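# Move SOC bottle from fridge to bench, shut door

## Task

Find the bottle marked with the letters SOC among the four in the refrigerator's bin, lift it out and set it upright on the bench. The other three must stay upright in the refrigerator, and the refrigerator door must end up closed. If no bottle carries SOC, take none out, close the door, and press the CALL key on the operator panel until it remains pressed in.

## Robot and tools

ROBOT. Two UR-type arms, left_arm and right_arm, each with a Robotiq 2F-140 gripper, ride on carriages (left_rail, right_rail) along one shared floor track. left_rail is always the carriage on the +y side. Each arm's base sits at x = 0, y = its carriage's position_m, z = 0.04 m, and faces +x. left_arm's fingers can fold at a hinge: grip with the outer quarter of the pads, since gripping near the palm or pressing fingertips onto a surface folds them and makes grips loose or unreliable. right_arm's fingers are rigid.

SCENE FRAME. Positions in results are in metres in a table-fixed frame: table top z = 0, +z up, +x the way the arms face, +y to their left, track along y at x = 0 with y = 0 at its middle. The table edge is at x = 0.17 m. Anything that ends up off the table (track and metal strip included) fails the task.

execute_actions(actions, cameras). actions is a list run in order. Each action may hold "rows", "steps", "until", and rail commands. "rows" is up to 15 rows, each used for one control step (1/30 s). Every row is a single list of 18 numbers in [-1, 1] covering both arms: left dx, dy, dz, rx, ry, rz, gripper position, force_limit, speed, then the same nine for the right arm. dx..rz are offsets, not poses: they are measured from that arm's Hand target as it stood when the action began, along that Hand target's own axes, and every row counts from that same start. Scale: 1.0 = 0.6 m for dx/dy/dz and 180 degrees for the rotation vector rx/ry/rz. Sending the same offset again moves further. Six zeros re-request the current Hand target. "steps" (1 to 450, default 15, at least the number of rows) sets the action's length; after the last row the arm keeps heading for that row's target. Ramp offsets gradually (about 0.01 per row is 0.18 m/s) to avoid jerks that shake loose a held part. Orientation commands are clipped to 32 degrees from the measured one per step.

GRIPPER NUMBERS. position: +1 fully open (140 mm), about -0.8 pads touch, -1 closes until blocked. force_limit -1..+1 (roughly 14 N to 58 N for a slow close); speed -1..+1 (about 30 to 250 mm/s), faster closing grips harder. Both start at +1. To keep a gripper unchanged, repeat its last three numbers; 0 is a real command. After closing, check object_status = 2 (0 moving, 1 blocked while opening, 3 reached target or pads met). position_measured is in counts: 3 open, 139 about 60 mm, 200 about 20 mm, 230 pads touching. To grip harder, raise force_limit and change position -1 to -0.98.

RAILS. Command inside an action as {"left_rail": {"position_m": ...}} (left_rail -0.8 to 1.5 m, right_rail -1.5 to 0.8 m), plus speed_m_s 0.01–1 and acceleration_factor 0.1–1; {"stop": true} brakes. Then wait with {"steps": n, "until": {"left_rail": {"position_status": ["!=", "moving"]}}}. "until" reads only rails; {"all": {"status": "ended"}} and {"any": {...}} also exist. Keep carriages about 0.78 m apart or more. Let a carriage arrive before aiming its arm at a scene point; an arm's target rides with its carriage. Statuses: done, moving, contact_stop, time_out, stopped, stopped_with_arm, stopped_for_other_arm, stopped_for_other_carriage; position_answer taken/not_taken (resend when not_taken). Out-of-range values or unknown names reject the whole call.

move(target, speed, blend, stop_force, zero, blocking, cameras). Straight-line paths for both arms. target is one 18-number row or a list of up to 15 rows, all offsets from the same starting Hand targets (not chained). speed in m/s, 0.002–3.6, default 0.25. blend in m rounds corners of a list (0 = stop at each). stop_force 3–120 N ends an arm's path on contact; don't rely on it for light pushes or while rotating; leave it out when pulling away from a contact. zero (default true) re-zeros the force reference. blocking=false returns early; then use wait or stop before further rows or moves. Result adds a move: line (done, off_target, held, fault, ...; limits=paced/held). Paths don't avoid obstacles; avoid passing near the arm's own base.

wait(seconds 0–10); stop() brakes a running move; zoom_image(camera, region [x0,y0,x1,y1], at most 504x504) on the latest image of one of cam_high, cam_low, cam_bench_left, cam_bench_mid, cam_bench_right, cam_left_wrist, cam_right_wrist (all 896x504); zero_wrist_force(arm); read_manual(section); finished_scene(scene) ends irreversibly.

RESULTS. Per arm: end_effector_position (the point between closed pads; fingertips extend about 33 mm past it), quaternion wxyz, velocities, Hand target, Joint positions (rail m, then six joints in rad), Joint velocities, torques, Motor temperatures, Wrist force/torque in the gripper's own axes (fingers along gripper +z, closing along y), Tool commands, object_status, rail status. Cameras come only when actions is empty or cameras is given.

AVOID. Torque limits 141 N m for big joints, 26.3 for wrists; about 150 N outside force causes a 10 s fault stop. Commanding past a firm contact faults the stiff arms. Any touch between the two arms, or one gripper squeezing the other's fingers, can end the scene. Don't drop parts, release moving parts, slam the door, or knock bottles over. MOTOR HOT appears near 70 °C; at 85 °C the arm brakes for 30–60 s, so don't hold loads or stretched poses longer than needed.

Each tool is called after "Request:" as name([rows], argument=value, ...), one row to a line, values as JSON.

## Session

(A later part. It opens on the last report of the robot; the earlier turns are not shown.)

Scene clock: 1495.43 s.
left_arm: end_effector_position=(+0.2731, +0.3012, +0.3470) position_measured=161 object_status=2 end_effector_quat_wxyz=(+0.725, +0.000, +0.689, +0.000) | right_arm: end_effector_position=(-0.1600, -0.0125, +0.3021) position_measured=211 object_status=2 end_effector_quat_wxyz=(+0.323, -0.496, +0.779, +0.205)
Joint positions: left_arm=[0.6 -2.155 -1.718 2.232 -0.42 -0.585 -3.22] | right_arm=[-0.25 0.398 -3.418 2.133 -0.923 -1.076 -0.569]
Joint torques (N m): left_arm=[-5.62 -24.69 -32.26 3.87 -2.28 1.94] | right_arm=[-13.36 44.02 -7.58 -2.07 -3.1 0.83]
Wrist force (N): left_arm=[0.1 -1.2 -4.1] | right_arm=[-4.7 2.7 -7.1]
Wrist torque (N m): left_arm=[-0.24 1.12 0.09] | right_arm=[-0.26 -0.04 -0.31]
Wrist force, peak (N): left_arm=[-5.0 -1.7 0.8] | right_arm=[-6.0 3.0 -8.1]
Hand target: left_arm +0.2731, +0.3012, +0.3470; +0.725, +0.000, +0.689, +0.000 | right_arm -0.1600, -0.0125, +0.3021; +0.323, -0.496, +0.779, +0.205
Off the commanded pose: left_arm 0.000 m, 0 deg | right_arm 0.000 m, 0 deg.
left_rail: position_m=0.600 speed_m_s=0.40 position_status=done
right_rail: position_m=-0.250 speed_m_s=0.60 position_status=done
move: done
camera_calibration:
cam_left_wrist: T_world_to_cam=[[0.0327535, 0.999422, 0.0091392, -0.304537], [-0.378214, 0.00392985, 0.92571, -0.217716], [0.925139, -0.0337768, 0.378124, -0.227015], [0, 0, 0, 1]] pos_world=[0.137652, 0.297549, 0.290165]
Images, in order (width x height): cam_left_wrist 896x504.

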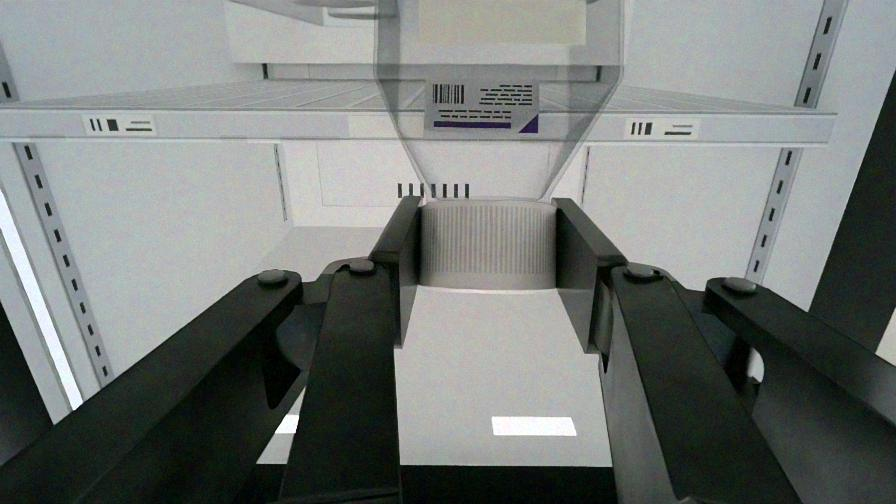

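Request:
move([
  [-0.0313,0,-0.2153,0,0,0,-0.98,0.4,-1,0,0,0,0,0,0,-0.98,0,-1],
  [0.0522,0.098,-0.2165,0,0.1556,0,-0.98,0.4,-1,0,0,0,0,0,0,-0.98,0,-1],
], speed=0.1, blend=0.01, cameras=["cam_left_wrist","cam_high"])

Scene clock: 1537.07 s.
left_arm: end_effector_position=(+0.1451, +0.3600, +0.3090) position_measured=161 object_status=2 end_effector_quat_wxyz=(+0.537, +0.000, +0.844, +0.000) | right_arm: end_effector_position=(-0.1600, -0.0125, +0.3021) position_measured=211 object_status=2 end_effector_quat_wxyz=(+0.323, -0.496, +0.779, +0.205)
Joint positions: left_arm=[0.6 -2.593 -2.047 2.18 -0.634 -1.078 -2.889] | right_arm=[-0.25 0.398 -3.418 2.133 -0.923 -1.076 -0.569]
Joint torques (N m): left_arm=[-6.14 -14.79 -13.41 -0.31 -1.08 2.12] | right_arm=[-13.42 43.59 -8.03 -2.04 -3.24 0.91]
Wrist force (N): left_arm=[-0.6 -0.7 -1.7] | right_arm=[-5.2 2.5 -7.3]
Wrist torque (N m): left_arm=[-0.15 0.96 0.07] | right_arm=[-0.28 -0.04 -0.32]
Wrist force, peak (N): left_arm=[-0.1 -1.8 -4.8] | right_arm=[-5.5 2.6 -7.7]
Hand target: left_arm +0.1451, +0.3600, +0.3090; +0.537, +0.000, +0.844, +0.000 | right_arm -0.1600, -0.0125, +0.3021; +0.323, -0.496, +0.779, +0.205
Off the commanded pose: left_arm 0.000 m, 0 deg | right_arm 0.000 m, 0 deg.
left_rail: position_m=0.600 speed_m_s=0.40 position_status=done
right_rail: position_m=-0.250 speed_m_s=0.60 position_status=done
move: done
camera_calibration:
cam_left_wrist: T_world_to_cam=[[0.0336368, 0.999409, -0.0070466, -0.353921], [0.100694, 0.00362584, 0.994911, -0.321927], [0.994349, -0.0341752, -0.100513, 0.0459352], [0, 0, 0, 1]] pos_world=[-0.00135454, 0.356449, 0.322412]
Images, in order (width x height): cam_high 896x504, cam_left_wrist 896x504.

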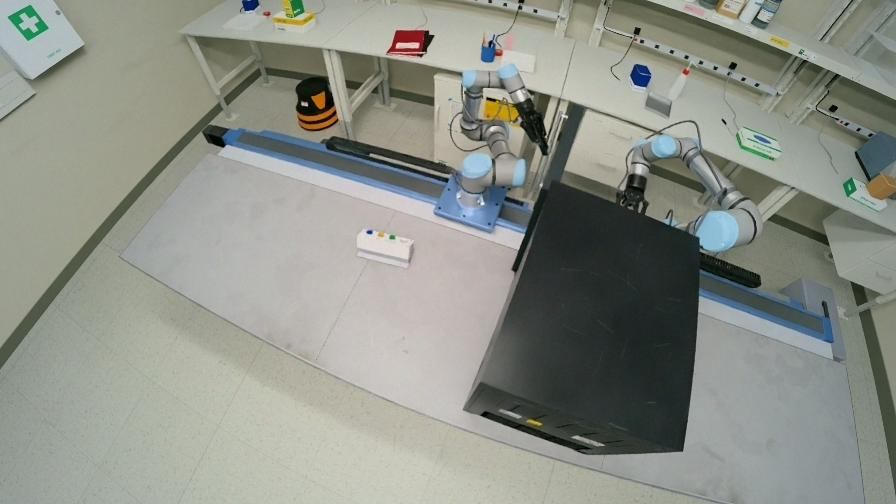

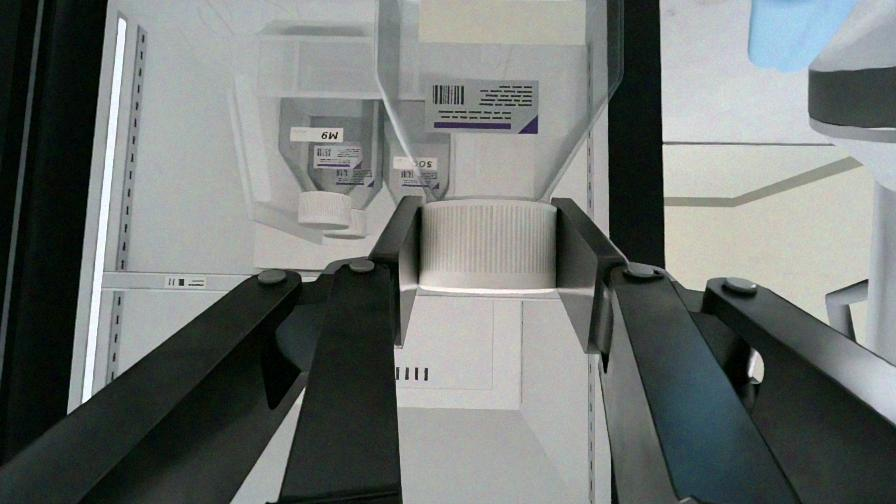

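Request:
zoom_image(camera="cam_left_wrist", region=[360, 130, 480, 220])

Scaled by 4.200 from the camera's 896x504 image, which has a finer 1280x720 frame.

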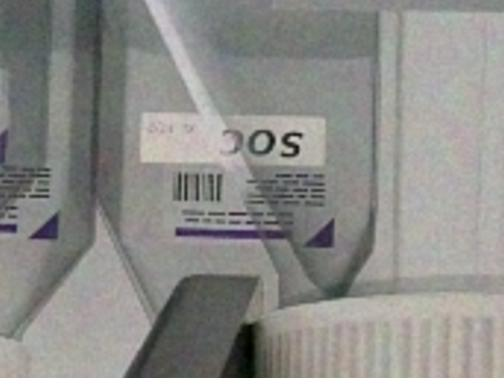

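Request:
move([
  [0.0181,0.085,0.1113,0,0,0,-0.98,0.4,-1,0,0,0,0,0,0,-0.98,0,-1],
  [-0.1088,0.085,0.4107,0,0,0,-0.98,0.4,-1,0,0,0,0,0,0,-0.98,0,-1],
], speed=0.08, blend=0.02, stop_force=12, cameras=["cam_left_wrist"])

Scene clock: 1553.07 s.
left_arm: end_effector_position=(+0.1976, +0.4054, +0.2749) position_measured=161 object_status=2 end_effector_quat_wxyz=(+0.537, +0.000, +0.844, +0.000) | right_arm: end_effector_position=(-0.1600, -0.0125, +0.3021) position_measured=211 object_status=2 end_effector_quat_wxyz=(+0.323, -0.496, +0.779, +0.205)
Joint positions: left_arm=[0.6 -2.66 -2.266 2.353 -0.572 -1.137 -2.924] | right_arm=[-0.25 0.398 -3.418 2.133 -0.923 -1.076 -0.569]
Joint torques (N m): left_arm=[-5.08 21.66 -37.51 0.26 0.76 -1.41] | right_arm=[-13.26 43.14 -7.32 -2.07 -3.16 0.92]
Wrist force (N): left_arm=[-0.3 -1.0 -1.9] | right_arm=[-4.5 2.6 -6.8]
Wrist torque (N m): left_arm=[-0.21 1.02 0.23] | right_arm=[-0.28 -0.08 -0.32]
Wrist force, peak (N): left_arm=[-0.4 -1.7 -2.4] | right_arm=[-5.4 2.6 -7.8]
Hand target: left_arm +0.1976, +0.4054, +0.2749; +0.537, +0.000, +0.844, +0.000 (not the last commanded pose) | right_arm -0.1600, -0.0125, +0.3021; +0.323, -0.496, +0.779, +0.205
Off the commanded pose: left_arm 0.199 m, 0 deg | right_arm 0.000 m, 0 deg.
left_rail: position_m=0.600 speed_m_s=0.40 position_status=done
right_rail: position_m=-0.250 speed_m_s=0.60 position_status=done
move: held (left_arm; a check stopped the path); path passed 0 of 2 targets; limits=held
pose unreachable (left arm): on one or more control steps of this call, first in action 0 (counted from 0), this arm could not follow its commanded pose, so it was not sent that pose on those steps. It may still have moved: this result reports where it is.
cause: moving toward the commanded pose would bring two parts of the arm too close to each other (its gripper and another part of the arm, with joints 4 (elbow) to 7 (wrist 3) between them, 7 mm apart when it was first held).
camera_calibration:
cam_left_wrist: T_world_to_cam=[[0.0329741, 0.999435, -0.00657881, -0.401213], [0.100569, 0.00323108, 0.994925, -0.293202], [0.994384, -0.0334684, -0.100405, -0.00857402], [0, 0, 0, 1]] pos_world=[0.0512425, 0.401646, 0.288214]
Images, in order (width x height): cam_left_wrist 896x504.

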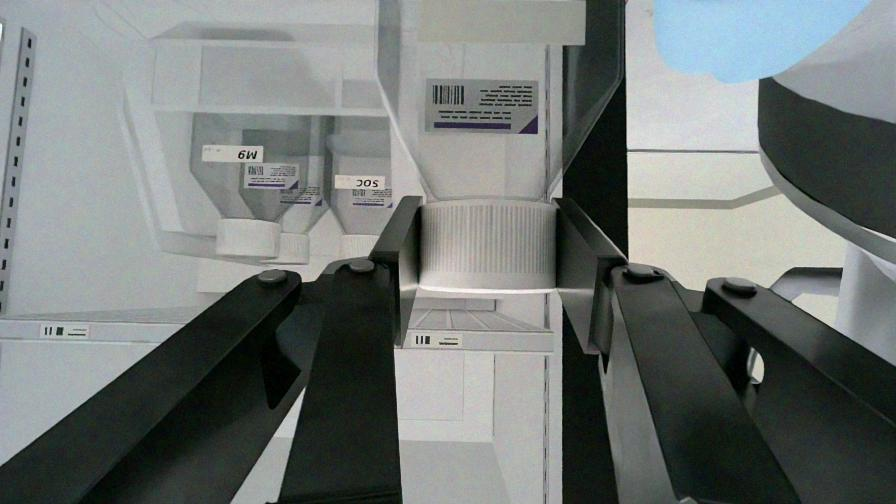

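Request:
execute_actions([
  {"left_rail":{"position_m":0.82,"speed_m_s":0.25,"acceleration_factor":0.25},"steps":250,"until":{"left_rail":{"position_status":["!=","moving"]}}},
])

Scene clock: 1561.40 s.
left_arm: end_effector_position=(+0.1976, +0.6254, +0.2749) position_measured=161 object_status=2 end_effector_quat_wxyz=(+0.537, +0.000, +0.844, +0.000) | right_arm: end_effector_position=(-0.1600, -0.0125, +0.3021) position_measured=211 object_status=2 end_effector_quat_wxyz=(+0.323, -0.496, +0.779, +0.205)
Joint positions: left_arm=[0.82 -2.66 -2.266 2.353 -0.572 -1.137 -2.924] | right_arm=[-0.25 0.398 -3.418 2.133 -0.923 -1.076 -0.569]
Joint torques (N m): left_arm=[-3.12 20.86 -33 0.44 1.06 -0.26] | right_arm=[-13.94 42.92 -6.84 -1.92 -3.12 0.74]
Wrist force (N): left_arm=[-0.3 -1.2 -1.5] | right_arm=[-4.8 2.4 -7.1]
Wrist torque (N m): left_arm=[-0.25 0.91 0.23] | right_arm=[-0.33 -0.06 -0.32]
Wrist force, peak (N): left_arm=[-0.3 -1.8 -1.6] | right_arm=[-5.7 2.7 -7.6]
Hand target: left_arm +0.1976, +0.6254, +0.2749; +0.537, +0.000, +0.844, +0.000 (not the last commanded pose) | right_arm -0.1600, -0.0125, +0.3021; +0.323, -0.496, +0.779, +0.205
Tool commands: left_gripper/position=-0.98 left_gripper/force_limit=+0.4 left_gripper/speed=-1.0 right_gripper/position=-0.98 right_gripper/force_limit=+0.0 right_gripper/speed=-1.0
Off the commanded pose: left_arm 0.199 m, 0 deg | right_arm 0.000 m, 0 deg.
left_rail: position_m=0.820 speed_m_s=0.25 position_status=done
right_rail: position_m=-0.250 speed_m_s=0.60 position_status=done

Request:
move([
  [0.0037,-0.3573,0.008,0,0,0,-0.98,0.4,-1,0,0,0,0,0,0,-0.98,0,-1],
  [-0.1232,-0.3573,0.3073,0,0,0,-0.98,0.4,-1,0,0,0,0,0,0,-0.98,0,-1],
], speed=0.08, blend=0.02, stop_force=12, cameras=["cam_left_wrist"])

Scene clock: 1583.20 s.
left_arm: end_effector_position=(+0.3699, +0.4108, +0.2645) position_measured=161 object_status=2 end_effector_quat_wxyz=(+0.537, -0.001, +0.844, +0.001) | right_arm: end_effector_position=(-0.1600, -0.0125, +0.3021) position_measured=211 object_status=2 end_effector_quat_wxyz=(+0.323, -0.496, +0.779, +0.205)
Joint positions: left_arm=[0.82 -1.683 -1.649 2.203 -1.887 -0.451 -1.834] | right_arm=[-0.25 0.398 -3.418 2.133 -0.923 -1.076 -0.569]
Joint torques (N m): left_arm=[0.36 -17.87 -23.22 -2.54 2.02 -0.08] | right_arm=[13.11 42.13 -5.4 -2.59 1.15 0.73]
Wrist force (N): left_arm=[1.5 5.2 -28.2] | right_arm=[-7.4 2.2 -8.6]
Wrist torque (N m): left_arm=[-1.32 0.55 -0.08] | right_arm=[-0.24 0.02 -0.31]
Wrist force, peak (N): left_arm=[11.1 22.6 -132.1] | right_arm=[-21.0 -4.9 -11.9]
Hand target: left_arm +0.3699, +0.4108, +0.2645; +0.537, -0.001, +0.844, +0.001 (not the last commanded pose) | right_arm -0.1600, -0.0125, +0.3021; +0.323, -0.496, +0.779, +0.205
Tool commands: left_gripper/position=-0.976471 left_gripper/force_limit=+0.403922 left_gripper/speed=-1.0 right_gripper/position=-0.98 right_gripper/force_limit=+0.0 right_gripper/speed=-1.0
Off the commanded pose: left_arm 0.026 m, 0 deg | right_arm 0.000 m, 0 deg.
FORCE FAULT: contact force on the left arm reached its limit, and that arm stopped for 10 seconds. The contact can be on any part of that arm, not only on its tool. That arm's remaining commands of this call were not run. That arm's target is now where it stood when the stop ended, not its last command. That arm accepts commands again.
left_rail: position_m=0.820 speed_m_s=0.25 position_status=done
right_rail: position_m=-0.250 speed_m_s=0.60 position_status=done
move: fault (left_arm); path passed 1 of 2 targets
camera_calibration:
cam_left_wrist: T_world_to_cam=[[0.0312342, 0.999495, -0.00582868, -0.411995], [0.100939, 0.0026475, 0.994889, -0.300138], [0.994402, -0.0316629, -0.100805, -0.181388], [0, 0, 0, 1]] pos_world=[0.223536, 0.406839, 0.277918]
Images, in order (width x height): cam_left_wrist 896x504.

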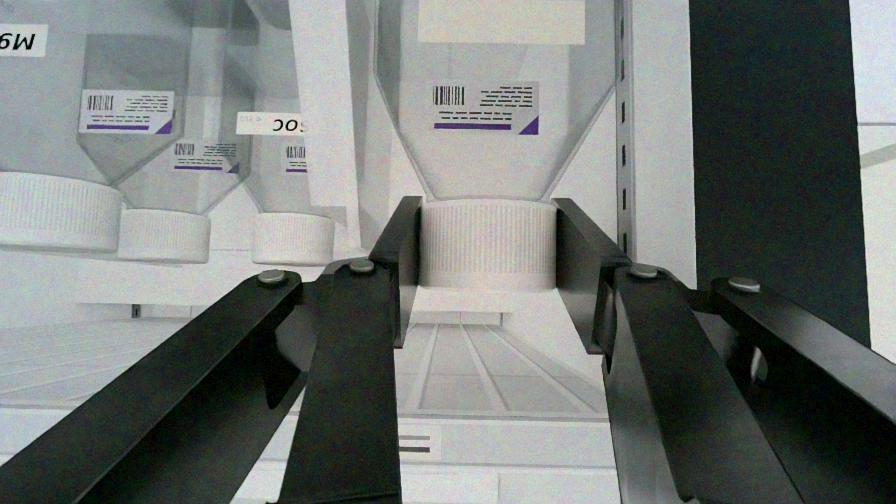

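Request:
move([
  [0.0353,0,-0.0755,0,0,0,-0.98,0.4,-1,0,0,0,0,0,0,-0.98,0,-1],
  [0.1027,0,-0.2642,0,0,0,-0.98,0.4,-1,0,0,0,0,0,0,-0.98,0,-1],
], speed=0.1, blend=0.02)

Request:
execute_actions([
  {"left_rail":{"position_m":1.21,"speed_m_s":0.3,"acceleration_factor":0.25},"steps":250,"until":{"left_rail":{"position_status":["!=","moving"]}}},
], cameras=["cam_left_wrist","cam_bench_left"])

Scene clock: 1612.17 s.
left_arm: end_effector_position=(+0.2003, +0.4105, +0.2758) position_measured=161 object_status=2 end_effector_quat_wxyz=(+0.537, -0.001, +0.844, +0.001) | right_arm: end_effector_position=(-0.1600, -0.0126, +0.3021) position_measured=211 object_status=2 end_effector_quat_wxyz=(+0.323, -0.496, +0.779, +0.205)
Joint positions: left_arm=[0.82 -2.092 -1.656 2.036 -1.133 -0.668 -2.507] | right_arm=[-0.25 0.398 -3.418 2.133 -0.923 -1.076 -0.569]
Joint torques (N m): left_arm=[-5.18 -4.6 -37.83 0.87 -0.35 -1.97] | right_arm=[6.39 42.01 -4.61 -2.56 0.81 0.68]
Wrist force (N): left_arm=[4.1 -2.7 -1.4] | right_arm=[-4.4 2.7 -7.0]
Wrist torque (N m): left_arm=[-0.57 -0.03 0.22] | right_arm=[-0.32 -0.08 -0.32]
Wrist force, peak (N): left_arm=[1.1 5.7 -28.9] | right_arm=[-8.3 1.9 -9.2]
Hand target: left_arm +0.2002, +0.4105, +0.2758; +0.537, -0.001, +0.844, +0.001 | right_arm -0.1600, -0.0126, +0.3021; +0.323, -0.496, +0.779, +0.205
Off the commanded pose: left_arm 0.000 m, 0 deg | right_arm 0.000 m, 0 deg.
left_rail: position_m=0.820 speed_m_s=0.25 position_status=done
right_rail: position_m=-0.250 speed_m_s=0.60 position_status=done
move: done

Scene clock: 1614.93 s.
left_arm: end_effector_position=(+0.2002, +0.8005, +0.2758) position_measured=161 object_status=2 end_effector_quat_wxyz=(+0.537, -0.001, +0.844, +0.001) | right_arm: end_effector_position=(-0.1600, -0.0126, +0.3021) position_measured=211 object_status=2 end_effector_quat_wxyz=(+0.323, -0.496, +0.779, +0.205)
Joint positions: left_arm=[1.21 -2.092 -1.656 2.036 -1.133 -0.668 -2.507] | right_arm=[-0.25 0.398 -3.418 2.133 -0.923 -1.076 -0.569]
Joint torques (N m): left_arm=[-2.05 -10.29 -29.26 -0.05 1.43 -1.87] | right_arm=[-1.76 41.35 -4.3 -2.62 0.9 0.56]
Wrist force (N): left_arm=[4.3 -3.2 -1.6] | right_arm=[-4.4 2.6 -7.1]
Wrist torque (N m): left_arm=[-0.68 -0.06 0.22] | right_arm=[-0.32 -0.08 -0.32]
Wrist force, peak (N): left_arm=[4.6 -3.4 -1.5] | right_arm=[-5.3 2.9 -7.5]
Hand target: left_arm +0.2002, +0.8005, +0.2758; +0.537, -0.001, +0.844, +0.001 | right_arm -0.1600, -0.0126, +0.3021; +0.323, -0.496, +0.779, +0.205
Tool commands: left_gripper/position=-0.98 left_gripper/force_limit=+0.4 left_gripper/speed=-1.0 right_gripper/position=-0.98 right_gripper/force_limit=+0.0 right_gripper/speed=-1.0
Off the commanded pose: left_arm 0.000 m, 0 deg | right_arm 0.000 m, 0 deg.
left_rail: position_m=1.210 speed_m_s=0.30 position_status=done
right_rail: position_m=-0.250 speed_m_s=0.60 position_status=done
camera_calibration:
cam_left_wrist: T_world_to_cam=[[0.0312342, 0.999495, -0.00582868, -0.796132], [0.100939, 0.0026475, 0.994889, -0.295382], [0.994402, -0.0316629, -0.100805, 0.000850413], [0, 0, 0, 1]] pos_world=[0.0538363, 0.796539, 0.289318]
Images, in order (width x height): cam_bench_left 896x504, cam_left_wrist 896x504.

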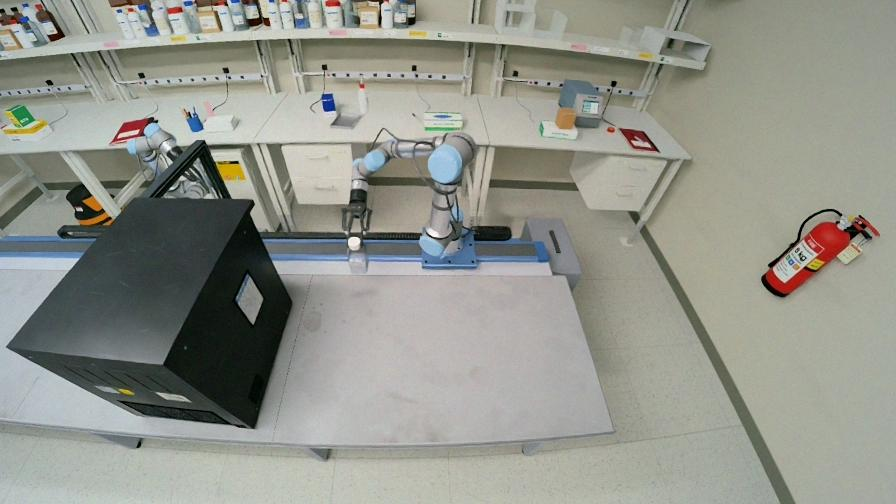

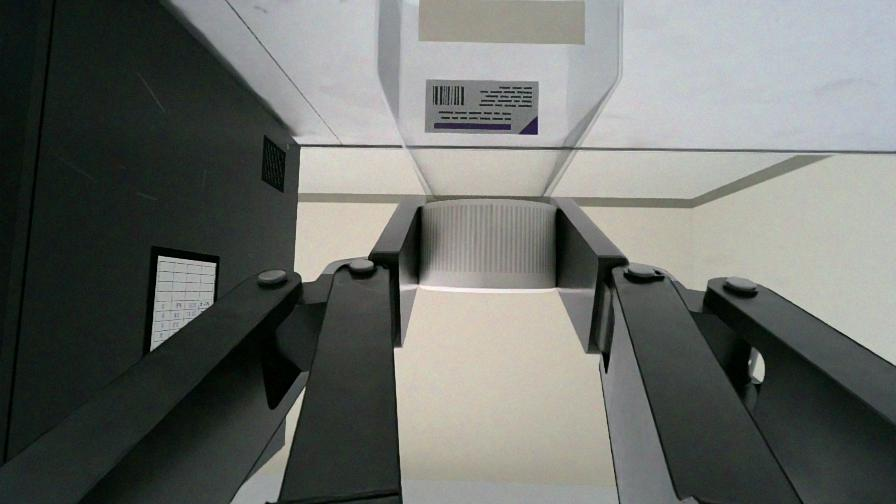

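Request:
move(target=[-0.0715,0,0.3897,0,0,0,-0.98,0.4,-1,0,0,0,0,0,0,-0.98,0,-1], speed=0.15)

Request:
move(target=[0.0906,0,0.0423,0,0,0,-0.98,0.4,-1,0,0,0,0,0,0,-0.98,0,-1], speed=0.02, stop_force=5, cameras=["cam_bench_left"])

Scene clock: 1629.73 s.
left_arm: end_effector_position=(+0.4302, +0.8009, +0.2157) position_measured=161 object_status=2 end_effector_quat_wxyz=(+0.537, -0.001, +0.844, +0.001) | right_arm: end_effector_position=(-0.1600, -0.0126, +0.3021) position_measured=211 object_status=2 end_effector_quat_wxyz=(+0.323, -0.496, +0.779, +0.205)
Joint positions: left_arm=[1.21 -1.534 -1.463 2.276 -2.458 -0.439 -1.489] | right_arm=[-0.25 0.398 -3.418 2.133 -0.923 -1.076 -0.569]
Joint torques (N m): left_arm=[7.37 -12.14 -9.91 -4.7 0.97 1.96] | right_arm=[-13.87 41.65 -4.24 -2.2 0.88 0.57]
Wrist force (N): left_arm=[4.3 -2.8 -1.2] | right_arm=[-4.8 2.8 -7.3]
Wrist torque (N m): left_arm=[-0.60 -0.08 0.07] | right_arm=[-0.28 -0.08 -0.32]
Wrist force, peak (N): left_arm=[4.9 -3.0 -3.4] | right_arm=[-5.4 2.8 -7.6]
Hand target: left_arm +0.4302, +0.8009, +0.2157; +0.537, -0.001, +0.844, +0.001 | right_arm -0.1600, -0.0126, +0.3021; +0.323, -0.496, +0.779, +0.205
Off the commanded pose: left_arm 0.000 m, 0 deg | right_arm 0.000 m, 0 deg.
left_rail: position_m=1.210 speed_m_s=0.30 position_status=done
right_rail: position_m=-0.250 speed_m_s=0.60 position_status=done
move: done

Scene clock: 1633.23 s.
left_arm: end_effector_position=(+0.4301, +0.8009, +0.1693) position_measured=161 object_status=2 end_effector_quat_wxyz=(+0.537, -0.001, +0.844, +0.001) | right_arm: end_effector_position=(-0.1600, -0.0125, +0.3021) position_measured=211 object_status=2 end_effector_quat_wxyz=(+0.323, -0.496, +0.779, +0.205)
Joint positions: left_arm=[1.21 -1.534 -1.349 2.318 -2.613 -0.439 -1.489] | right_arm=[-0.25 0.398 -3.418 2.133 -0.923 -1.076 -0.569]
Joint torques (N m): left_arm=[3.87 -40.49 -29.45 -2.27 3.02 -1.16] | right_arm=[-13.54 41.64 -2.94 -2.2 1.03 0.68]
Wrist force (N): left_arm=[1.0 -1.1 -4.2] | right_arm=[-4.8 2.6 -7.6]
Wrist torque (N m): left_arm=[-0.36 -0.22 0.21] | right_arm=[-0.32 -0.06 -0.32]
Wrist force, peak (N): left_arm=[-14.1 -2.8 -14.6] | right_arm=[-5.3 2.7 -7.9]
Hand target: left_arm +0.4302, +0.8010, +0.1694; +0.537, -0.001, +0.844, +0.001 (not the last commanded pose) | right_arm -0.1600, -0.0125, +0.3021; +0.323, -0.496, +0.779, +0.205
Off the commanded pose: left_arm 0.014 m, 0 deg | right_arm 0.000 m, 0 deg.
left_rail: position_m=1.210 speed_m_s=0.30 position_status=done
right_rail: position_m=-0.250 speed_m_s=0.60 position_status=done
move: contact (left_arm)
Images, in order (width x height): cam_bench_left 896x504.

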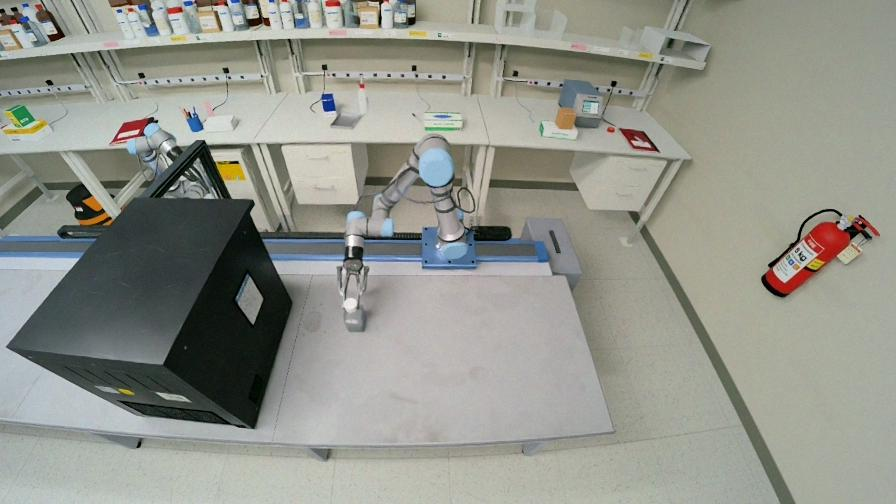

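Request:
execute_actions([
  {"rows":[[0,0,0,0,0,0,-0.05,0.4,-1,0,0,0,0,0,0,-0.98,0,-1]],"steps":30},
])

Request:
move(target=[0,0,-0.2,0,0,0,-0.05,0.4,-1,0,0,0,0,0,0,-0.98,0,-1], speed=0.12, cameras=["cam_left_wrist","cam_bench_left"])

Scene clock: 1645.63 s.
left_arm: end_effector_position=(+0.4302, +0.8009, +0.1694) position_measured=135 object_status=3 end_effector_quat_wxyz=(+0.537, -0.001, +0.844, +0.001) | right_arm: end_effector_position=(-0.1600, -0.0125, +0.3021) position_measured=211 object_status=2 end_effector_quat_wxyz=(+0.323, -0.496, +0.779, +0.205)
Joint positions: left_arm=[1.21 -1.534 -1.349 2.318 -2.613 -0.439 -1.489] | right_arm=[-0.25 0.398 -3.418 2.133 -0.923 -1.076 -0.569]
Joint torques (N m): left_arm=[4.12 -39.67 -25.1 -4.15 3.44 -1.87] | right_arm=[-13.91 41.66 -3.86 -2.05 0.76 0.6]
Wrist force (N): left_arm=[1.5 -1.4 -3.4] | right_arm=[-5.1 2.6 -7.7]
Wrist torque (N m): left_arm=[-0.30 -0.23 0.11] | right_arm=[-0.30 -0.03 -0.31]
Wrist force, peak (N): left_arm=[1.2 -1.4 -4.4] | right_arm=[-5.2 2.7 -7.9]
Hand target: left_arm +0.4302, +0.8009, +0.1694; +0.537, -0.001, +0.844, +0.001 | right_arm -0.1600, -0.0125, +0.3021; +0.323, -0.496, +0.779, +0.205
Off the commanded pose: left_arm 0.000 m, 0 deg | right_arm 0.000 m, 0 deg.
left_rail: position_m=1.210 speed_m_s=0.30 position_status=done
right_rail: position_m=-0.250 speed_m_s=0.60 position_status=done

Scene clock: 1647.27 s.
left_arm: end_effector_position=(+0.3215, +0.8007, +0.2202) position_measured=135 object_status=3 end_effector_quat_wxyz=(+0.537, -0.001, +0.844, +0.001) | right_arm: end_effector_position=(-0.1600, -0.0125, +0.3021) position_measured=211 object_status=2 end_effector_quat_wxyz=(+0.323, -0.496, +0.779, +0.205)
Joint positions: left_arm=[1.21 -1.804 -1.61 2.239 -1.737 -0.493 -2.085] | right_arm=[-0.25 0.398 -3.418 2.133 -0.923 -1.076 -0.569]
Joint torques (N m): left_arm=[-7.36 -5.26 -34.63 -0.77 -0.12 -2.04] | right_arm=[-13.84 42.25 -2.5 -1.93 0.84 0.6]
Wrist force (N): left_arm=[1.5 -1.6 -3.3] | right_arm=[-4.6 2.9 -7.6]
Wrist torque (N m): left_arm=[-0.34 -0.22 0.24] | right_arm=[-0.26 -0.10 -0.32]
Wrist force, peak (N): left_arm=[1.6 -1.6 -4.3] | right_arm=[-5.1 2.9 -7.9]
Hand target: left_arm +0.3215, +0.8007, +0.2202; +0.537, -0.001, +0.844, +0.001 | right_arm -0.1600, -0.0125, +0.3021; +0.323, -0.496, +0.779, +0.205
Off the commanded pose: left_arm 0.000 m, 0 deg | right_arm 0.000 m, 0 deg.
left_rail: position_m=1.210 speed_m_s=0.30 position_status=done
right_rail: position_m=-0.250 speed_m_s=0.60 position_status=done
move: done
camera_calibration:
cam_left_wrist: T_world_to_cam=[[0.0311344, 0.999498, -0.00582302, -0.800431], [0.100938, 0.00265193, 0.994889, -0.252215], [0.994405, -0.031563, -0.100805, -0.125459], [0, 0, 0, 1]] pos_world=[0.175136, 0.796738, 0.233618]
Images, in order (width x height): cam_bench_left 896x504, cam_left_wrist 896x504.

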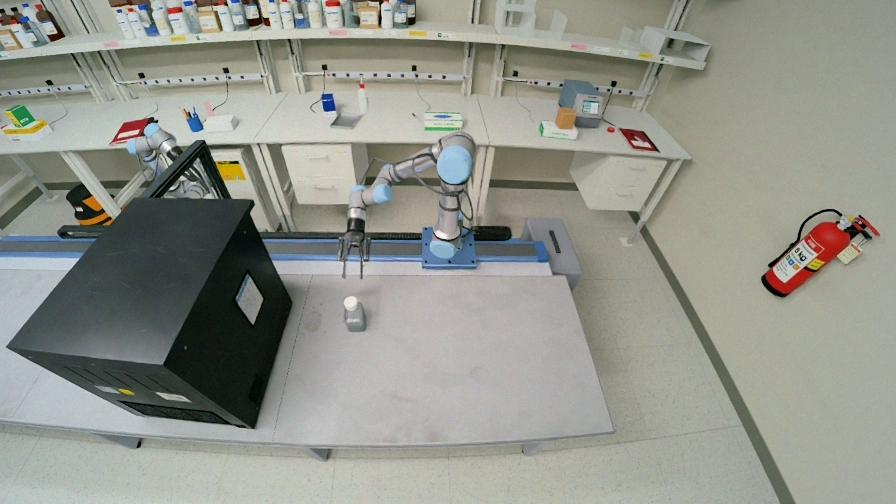

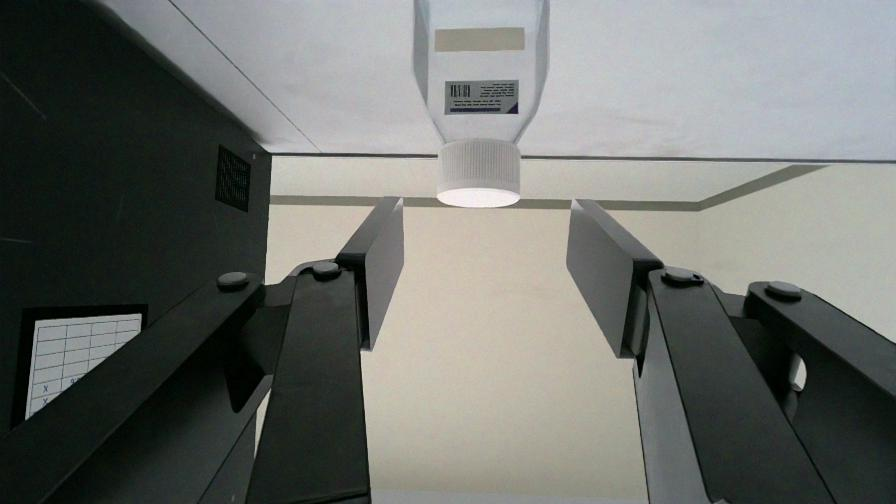

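Request:
move(target=[-0.0801,0.1922,-0.2608,0,0.1667,0,-1,-0.5,-0.5,0,0,0,0,0,0,-0.98,0,-1], speed=0.15)

Request:
execute_actions([
  {"left_rail":{"position_m":0.6,"speed_m_s":0.5,"acceleration_factor":0.5},"steps":250,"until":{"left_rail":{"position_status":["!=","moving"]}}},
], cameras=["cam_left_wrist"])

Scene clock: 1806.93 s.
left_arm: end_effector_position=(+0.1999, +0.9157, +0.3300) position_measured=232 object_status=3 end_effector_quat_wxyz=(+0.300, -0.001, +0.954, +0.001) | right_arm: end_effector_position=(-0.1600, -0.0125, +0.3021) position_measured=211 object_status=2 end_effector_quat_wxyz=(+0.323, -0.496, +0.779, +0.205)
Joint positions: left_arm=[1.21 -1.965 -2.12 2.002 -1.189 -1.014 -2.043] | right_arm=[-0.25 0.398 -3.418 2.133 -0.923 -1.076 -0.569]
Joint torques (N m): left_arm=[-6.43 -13.77 -38.82 -0.66 -0.91 -1.94] | right_arm=[-13.51 41.54 -3.45 -1.76 0.63 0.44]
Wrist force (N): left_arm=[1.8 -1.5 -2.2] | right_arm=[-4.7 2.6 -7.2]
Wrist torque (N m): left_arm=[-0.34 -0.33 0.19] | right_arm=[-0.31 -0.05 -0.31]
Wrist force, peak (N): left_arm=[1.7 -1.6 -3.6] | right_arm=[-5.3 2.6 -7.9]
Hand target: left_arm +0.1998, +0.9157, +0.3301; +0.300, -0.001, +0.954, +0.001 | right_arm -0.1600, -0.0125, +0.3021; +0.323, -0.496, +0.779, +0.205
Off the commanded pose: left_arm 0.000 m, 0 deg | right_arm 0.000 m, 0 deg.
left_rail: position_m=1.210 speed_m_s=0.30 position_status=done
right_rail: position_m=-0.250 speed_m_s=0.60 position_status=done
move: done

Scene clock: 1809.43 s.
left_arm: end_effector_position=(+0.1998, +0.3057, +0.3301) position_measured=232 object_status=3 end_effector_quat_wxyz=(+0.300, -0.001, +0.954, +0.001) | right_arm: end_effector_position=(-0.1600, -0.0125, +0.3021) position_measured=211 object_status=2 end_effector_quat_wxyz=(+0.323, -0.496, +0.779, +0.205)
Joint positions: left_arm=[0.6 -1.965 -2.12 2.002 -1.189 -1.014 -2.043] | right_arm=[-0.25 0.398 -3.418 2.133 -0.923 -1.076 -0.569]
Joint torques (N m): left_arm=[0.38 11.54 -29.8 -3.04 0.08 -1.86] | right_arm=[-13.33 40.94 -2.54 -1.58 0.61 0.5]
Wrist force (N): left_arm=[1.8 -1.4 -2.2] | right_arm=[-4.3 2.7 -7.2]
Wrist torque (N m): left_arm=[-0.32 -0.32 0.19] | right_arm=[-0.30 -0.10 -0.32]
Wrist force, peak (N): left_arm=[1.9 -2.4 -2.2] | right_arm=[-5.2 2.5 -7.9]
Hand target: left_arm +0.1998, +0.3058, +0.3301; +0.300, -0.001, +0.954, +0.001 | right_arm -0.1600, -0.0125, +0.3021; +0.323, -0.496, +0.779, +0.205
Tool commands: left_gripper/position=-1.0 left_gripper/force_limit=-0.5 left_gripper/speed=-0.5 right_gripper/position=-0.98 right_gripper/force_limit=+0.0 right_gripper/speed=-1.0
Off the commanded pose: left_arm 0.000 m, 0 deg | right_arm 0.000 m, 0 deg.
left_rail: position_m=0.600 speed_m_s=0.50 position_status=done
right_rail: position_m=-0.250 speed_m_s=0.60 position_status=done
camera_calibration:
cam_left_wrist: T_world_to_cam=[[0.0234735, 0.999495, -0.0214297, -0.294571], [0.584903, 0.00365364, 0.811095, -0.384315], [0.810764, -0.0315735, -0.584522, 0.187303], [0, 0, 0, 1]] pos_world=[0.0798435, 0.30174, 0.414886]
Images, in order (width x height): cam_left_wrist 896x504.

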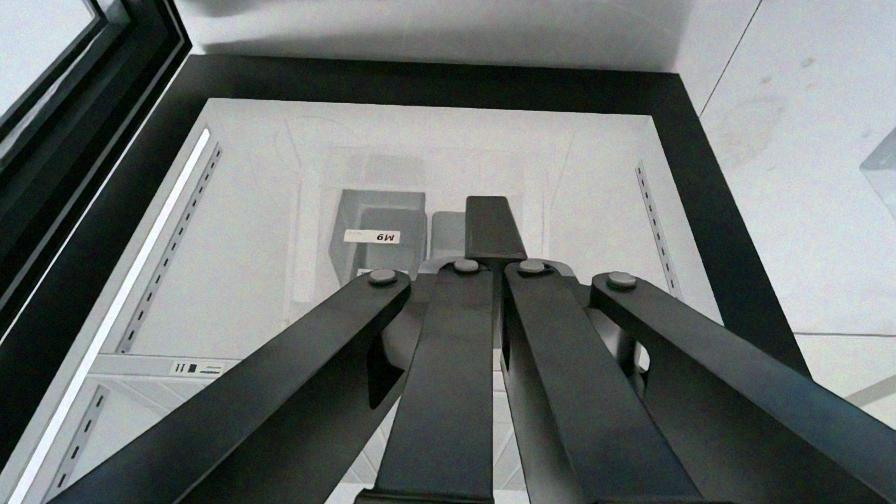

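Request:
move([
  [-0.1268,0,0.2582,0,0,0,-1,-0.5,-0.5,0,0,0,0,0,0,-0.98,0,-1],
  [-0.09,0,0.389,0,0,0,-1,-0.5,-0.5,0,0,0,0,0,0,-0.98,0,-1],
], speed=[0.12,0.05], blend=0.01, stop_force=10, cameras=["cam_left_wrist"])

Scene clock: 1829.57 s.
left_arm: end_effector_position=(+0.3778, +0.3062, +0.1697) position_measured=232 object_status=3 end_effector_quat_wxyz=(+0.300, -0.001, +0.954, +0.001) | right_arm: end_effector_position=(-0.1600, -0.0125, +0.3021) position_measured=211 object_status=2 end_effector_quat_wxyz=(+0.323, -0.496, +0.779, +0.205)
Joint positions: left_arm=[0.6 -1.359 -1.818 2.365 -2.262 -0.976 -1.317] | right_arm=[-0.25 0.398 -3.418 2.133 -0.923 -1.076 -0.569]
Joint torques (N m): left_arm=[6.21 2.33 -12.52 -4.51 -1 1.87] | right_arm=[-13.14 41.21 -2.09 -1.5 0.46 0.39]
Wrist force (N): left_arm=[1.7 -1.7 -2.3] | right_arm=[-4.8 2.6 -7.5]
Wrist torque (N m): left_arm=[-0.37 -0.30 0.02] | right_arm=[-0.31 -0.08 -0.31]
Wrist force, peak (N): left_arm=[2.0 -1.3 -3.2] | right_arm=[-5.3 2.7 -7.9]
Hand target: left_arm +0.3778, +0.3062, +0.1697; +0.300, -0.001, +0.954, +0.001 | right_arm -0.1600, -0.0125, +0.3021; +0.323, -0.496, +0.779, +0.205
Off the commanded pose: left_arm 0.000 m, 0 deg | right_arm 0.000 m, 0 deg.
left_rail: position_m=0.600 speed_m_s=0.50 position_status=done
right_rail: position_m=-0.250 speed_m_s=0.60 position_status=done
move: done
camera_calibration:
cam_left_wrist: T_world_to_cam=[[0.0234756, 0.999495, -0.0214268, -0.302685], [0.584903, 0.00365006, 0.811095, -0.358271], [0.810764, -0.0315735, -0.584522, -0.0506735], [0, 0, 0, 1]] pos_world=[0.257744, 0.30224, 0.254486]
Images, in order (width x height): cam_left_wrist 896x504.

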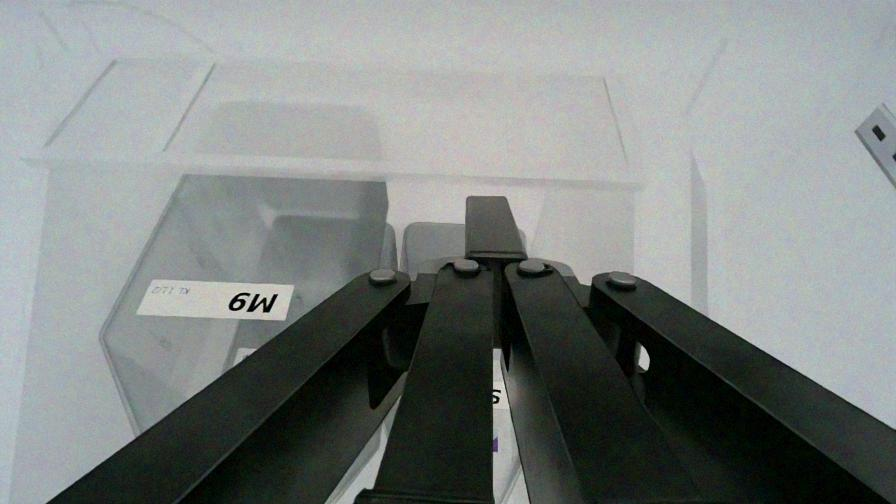

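Request:
move(target=[0.082,0,-0.0574,0,0,0,-1,-0.5,-0.5,0,0,0,0,0,0,-0.98,0,-1], speed=0.03, stop_force=25, cameras=["cam_left_wrist"])

Scene clock: 1837.43 s.
left_arm: end_effector_position=(+0.3177, +0.3061, +0.1697) position_measured=232 object_status=3 end_effector_quat_wxyz=(+0.300, -0.001, +0.954, +0.001) | right_arm: end_effector_position=(-0.1600, -0.0125, +0.3021) position_measured=211 object_status=2 end_effector_quat_wxyz=(+0.323, -0.496, +0.779, +0.205)
Joint positions: left_arm=[0.6 -1.55 -1.939 2.403 -2.048 -0.961 -1.547] | right_arm=[-0.25 0.398 -3.418 2.133 -0.923 -1.076 -0.569]
Joint torques (N m): left_arm=[-6.51 -18.92 -11.74 -0.98 0.91 -1.92] | right_arm=[-13.37 41.07 -2.23 -1.19 0.45 0.41]
Wrist force (N): left_arm=[-5.4 -2.7 0.2] | right_arm=[-3.8 3.6 -7.6]
Wrist torque (N m): left_arm=[-0.31 -0.17 0.14] | right_arm=[-0.35 -0.13 -0.32]
Wrist force, peak (N): left_arm=[-6.7 -3.3 -0.9] | right_arm=[-4.8 3.7 -8.2]
Hand target: left_arm +0.3177, +0.3061, +0.1697; +0.300, -0.001, +0.954, +0.001 | right_arm -0.1600, -0.0125, +0.3021; +0.323, -0.496, +0.779, +0.205
Off the commanded pose: left_arm 0.000 m, 0 deg | right_arm 0.000 m, 0 deg.
left_rail: position_m=0.600 speed_m_s=0.50 position_status=done
right_rail: position_m=-0.250 speed_m_s=0.60 position_status=done
move: done
camera_calibration:
cam_left_wrist: T_world_to_cam=[[0.0234756, 0.999495, -0.0214268, -0.301075], [0.584903, 0.00365006, 0.811095, -0.323257], [0.810764, -0.0315735, -0.584522, -0.00197556], [0, 0, 0, 1]] pos_world=[0.197744, 0.30204, 0.254586]
Images, in order (width x height): cam_left_wrist 896x504.

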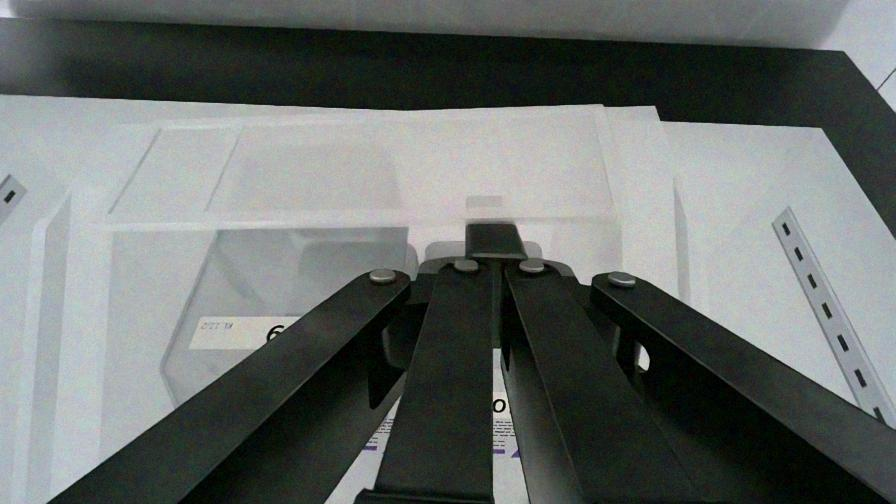

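Request:
move(target=[0.0614,0,-0.0431,0,0,0,-1,-0.5,-0.5,0,0,0,0,0,0,-0.98,0,-1], speed=0.03, stop_force=25, cameras=["cam_left_wrist"])

Scene clock: 1846.90 s.
left_arm: end_effector_position=(+0.2727, +0.3060, +0.1698) position_measured=232 object_status=3 end_effector_quat_wxyz=(+0.300, -0.001, +0.954, +0.001) | right_arm: end_effector_position=(-0.1600, -0.0125, +0.3021) position_measured=211 object_status=2 end_effector_quat_wxyz=(+0.323, -0.496, +0.779, +0.205)
Joint positions: left_arm=[0.6 -1.706 -2.012 2.411 -1.874 -0.968 -1.737] | right_arm=[-0.25 0.398 -3.418 2.133 -0.923 -1.076 -0.569]
Joint torques (N m): left_arm=[-7.84 -16.49 -20.13 -1.23 -2.75 -1.86] | right_arm=[-13.28 40.34 -1.79 -1.19 0.19 0.33]
Wrist force (N): left_arm=[-5.8 -2.3 -0.1] | right_arm=[-4.4 3.6 -8.3]
Wrist torque (N m): left_arm=[-0.27 -0.20 0.13] | right_arm=[-0.35 -0.09 -0.32]
Wrist force, peak (N): left_arm=[-6.7 -2.7 0.4] | right_arm=[-4.4 3.8 -8.4]
Hand target: left_arm +0.2727, +0.3060, +0.1698; +0.300, -0.001, +0.954, +0.001 | right_arm -0.1600, -0.0125, +0.3021; +0.323, -0.496, +0.779, +0.205
Off the commanded pose: left_arm 0.000 m, 0 deg | right_arm 0.000 m, 0 deg.
left_rail: position_m=0.600 speed_m_s=0.50 position_status=done
right_rail: position_m=-0.250 speed_m_s=0.60 position_status=done
move: done
camera_calibration:
cam_left_wrist: T_world_to_cam=[[0.0235331, 0.999495, -0.0213451, -0.300043], [0.5849, 0.00355021, 0.811097, -0.296929], [0.810764, -0.0315724, -0.584521, 0.0346479], [0, 0, 0, 1]] pos_world=[0.152644, 0.30204, 0.254687]
Images, in order (width x height): cam_left_wrist 896x504.

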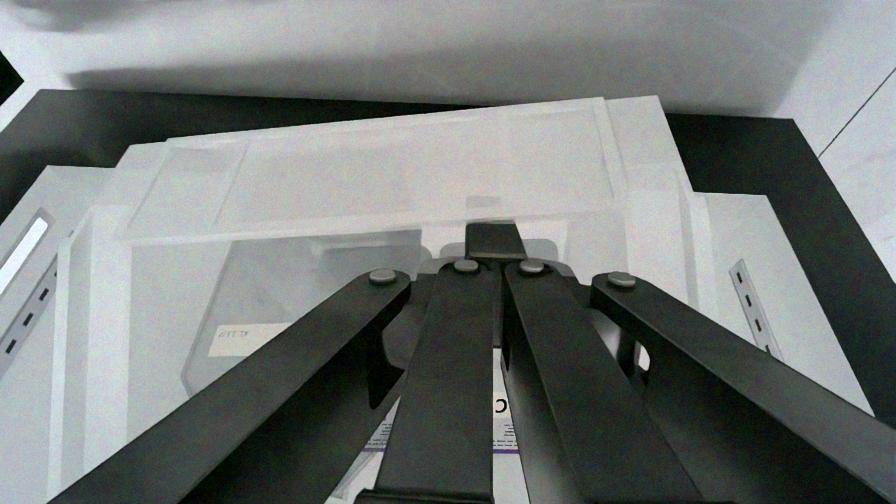

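Request:
move([
  [0,0,-0.2,0,0,0,-1,-0.5,-0.5,0,0,0,0,0,0,-0.98,0,-1],
  [-0.1275,0,-0.277,0,-0.0556,0,-0.05,-0.5,-0.5,0,0,0,0,0,0,-0.98,0,-1],
], speed=0.12, cameras=["cam_left_wrist"])

Scene clock: 1857.93 s.
left_arm: end_effector_position=(+0.2402, +0.3058, +0.3499) position_measured=135 object_status=0 end_effector_quat_wxyz=(+0.382, -0.001, +0.924, +0.001) | right_arm: end_effector_position=(-0.1600, -0.0125, +0.3021) position_measured=211 object_status=2 end_effector_quat_wxyz=(+0.323, -0.496, +0.779, +0.205)
Joint positions: left_arm=[0.6 -1.97 -2.113 2.012 -1.097 -0.863 -2.11] | right_arm=[-0.25 0.398 -3.418 2.133 -0.923 -1.076 -0.569]
Joint torques (N m): left_arm=[-6.94 13.66 -39.29 -0.65 2.77 -2] | right_arm=[-12.97 41 -0.17 -1.04 0.33 0.33]
Wrist force (N): left_arm=[1.7 -1.5 -2.7] | right_arm=[-5.1 2.5 -7.8]
Wrist torque (N m): left_arm=[-0.32 -0.29 0.20] | right_arm=[-0.29 -0.05 -0.31]
Wrist force, peak (N): left_arm=[-6.2 -2.8 -0.2] | right_arm=[-4.8 3.8 -8.4]
Hand target: left_arm +0.2402, +0.3058, +0.3499; +0.382, -0.001, +0.924, +0.001 | right_arm -0.1600, -0.0125, +0.3021; +0.323, -0.496, +0.779, +0.205
Off the commanded pose: left_arm 0.000 m, 0 deg | right_arm 0.000 m, 0 deg.
left_rail: position_m=0.600 speed_m_s=0.50 position_status=done
right_rail: position_m=-0.250 speed_m_s=0.60 position_status=done
move: done
camera_calibration:
cam_left_wrist: T_world_to_cam=[[0.0269206, 0.999499, -0.0166192, -0.297721], [0.435061, 0.00325337, 0.900395, -0.419114], [0.899998, -0.0314695, -0.434756, 0.0922504], [0, 0, 0, 1]] pos_world=[0.10733, 0.301839, 0.412527]
Images, in order (width x height): cam_left_wrist 896x504.

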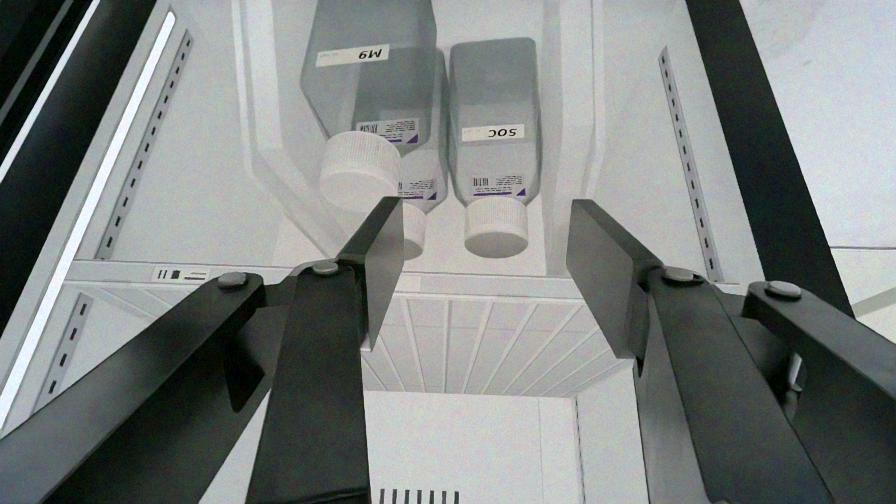

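Request:
zoom_image(camera="cam_left_wrist", region=[220, 0, 640, 300])

Scaled by 1.200 from the camera's 896x504 image, which has a finer 1280x720 frame.

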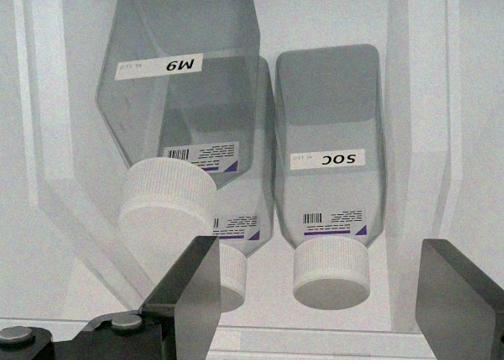

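Request:
move([
  [0.125,0,0.068,0,0.0556,0,-1,-0.5,0,0,0,0,0,0,0,-0.98,0,-1],
  [0.1597,0,0.2647,0,0.0556,0,-1,-0.5,0,0,0,0,0,0,0,-0.98,0,-1],
  [0.2033,0,0.221,0,0.0556,0,-1,-0.5,0,0,0,0,0,0,0,-0.98,0,-1],
], speed=[0.1,0.06,0.03], stop_force=25, cameras=["cam_left_wrist"])

Scene clock: 1912.63 s.
left_arm: end_effector_position=(+0.2476, +0.3059, +0.1699) position_measured=233 object_status=3 end_effector_quat_wxyz=(+0.300, -0.001, +0.954, +0.001) | right_arm: end_effector_position=(-0.1600, -0.0125, +0.3021) position_measured=211 object_status=2 end_effector_quat_wxyz=(+0.323, -0.496, +0.779, +0.205)
Joint positions: left_arm=[0.6 -1.796 -2.042 2.409 -1.782 -0.979 -1.845] | right_arm=[-0.25 0.398 -3.418 2.133 -0.923 -1.076 -0.569]
Joint torques (N m): left_arm=[-8.94 -15.49 -37.88 -1.39 -2.68 -1.82] | right_arm=[-13.13 39.92 0.72 -0.84 0.36 0.5]
Wrist force (N): left_arm=[-4.7 -1.4 -0.3] | right_arm=[-4.2 3.4 -7.8]
Wrist torque (N m): left_arm=[-0.31 -0.29 0.15] | right_arm=[-0.34 -0.09 -0.33]
Wrist force, peak (N): left_arm=[-7.7 -2.3 0.3] | right_arm=[-4.6 3.7 -8.2]
Hand target: left_arm +0.2476, +0.3059, +0.1699; +0.300, -0.001, +0.954, +0.001 | right_arm -0.1600, -0.0125, +0.3021; +0.323, -0.496, +0.779, +0.205
Off the commanded pose: left_arm 0.000 m, 0 deg | right_arm 0.000 m, 0 deg.
left_rail: position_m=0.600 speed_m_s=0.50 position_status=done
right_rail: position_m=-0.250 speed_m_s=0.60 position_status=done
move: done
camera_calibration:
cam_left_wrist: T_world_to_cam=[[0.0234756, 0.999495, -0.0214268, -0.299325], [0.584903, 0.00365006, 0.811095, -0.282278], [0.810764, -0.0315735, -0.584522, 0.0549953], [0, 0, 0, 1]] pos_world=[0.127544, 0.30194, 0.254686]
Images, in order (width x height): cam_left_wrist 896x504.

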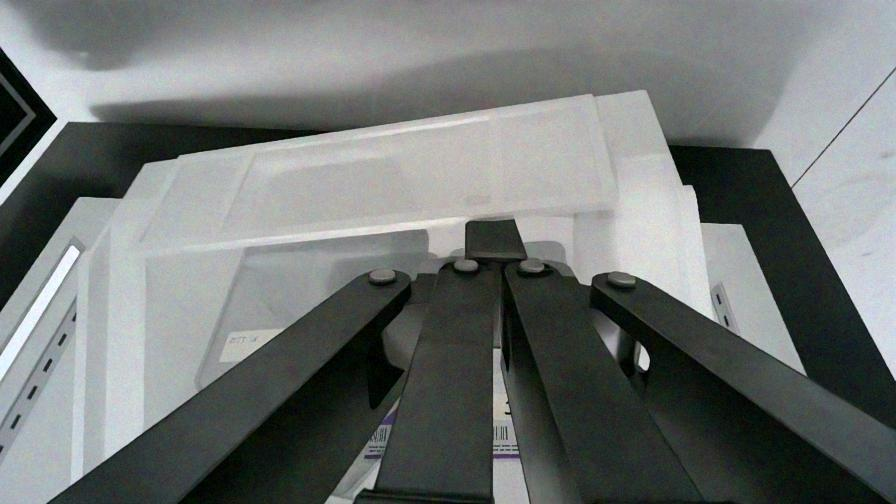

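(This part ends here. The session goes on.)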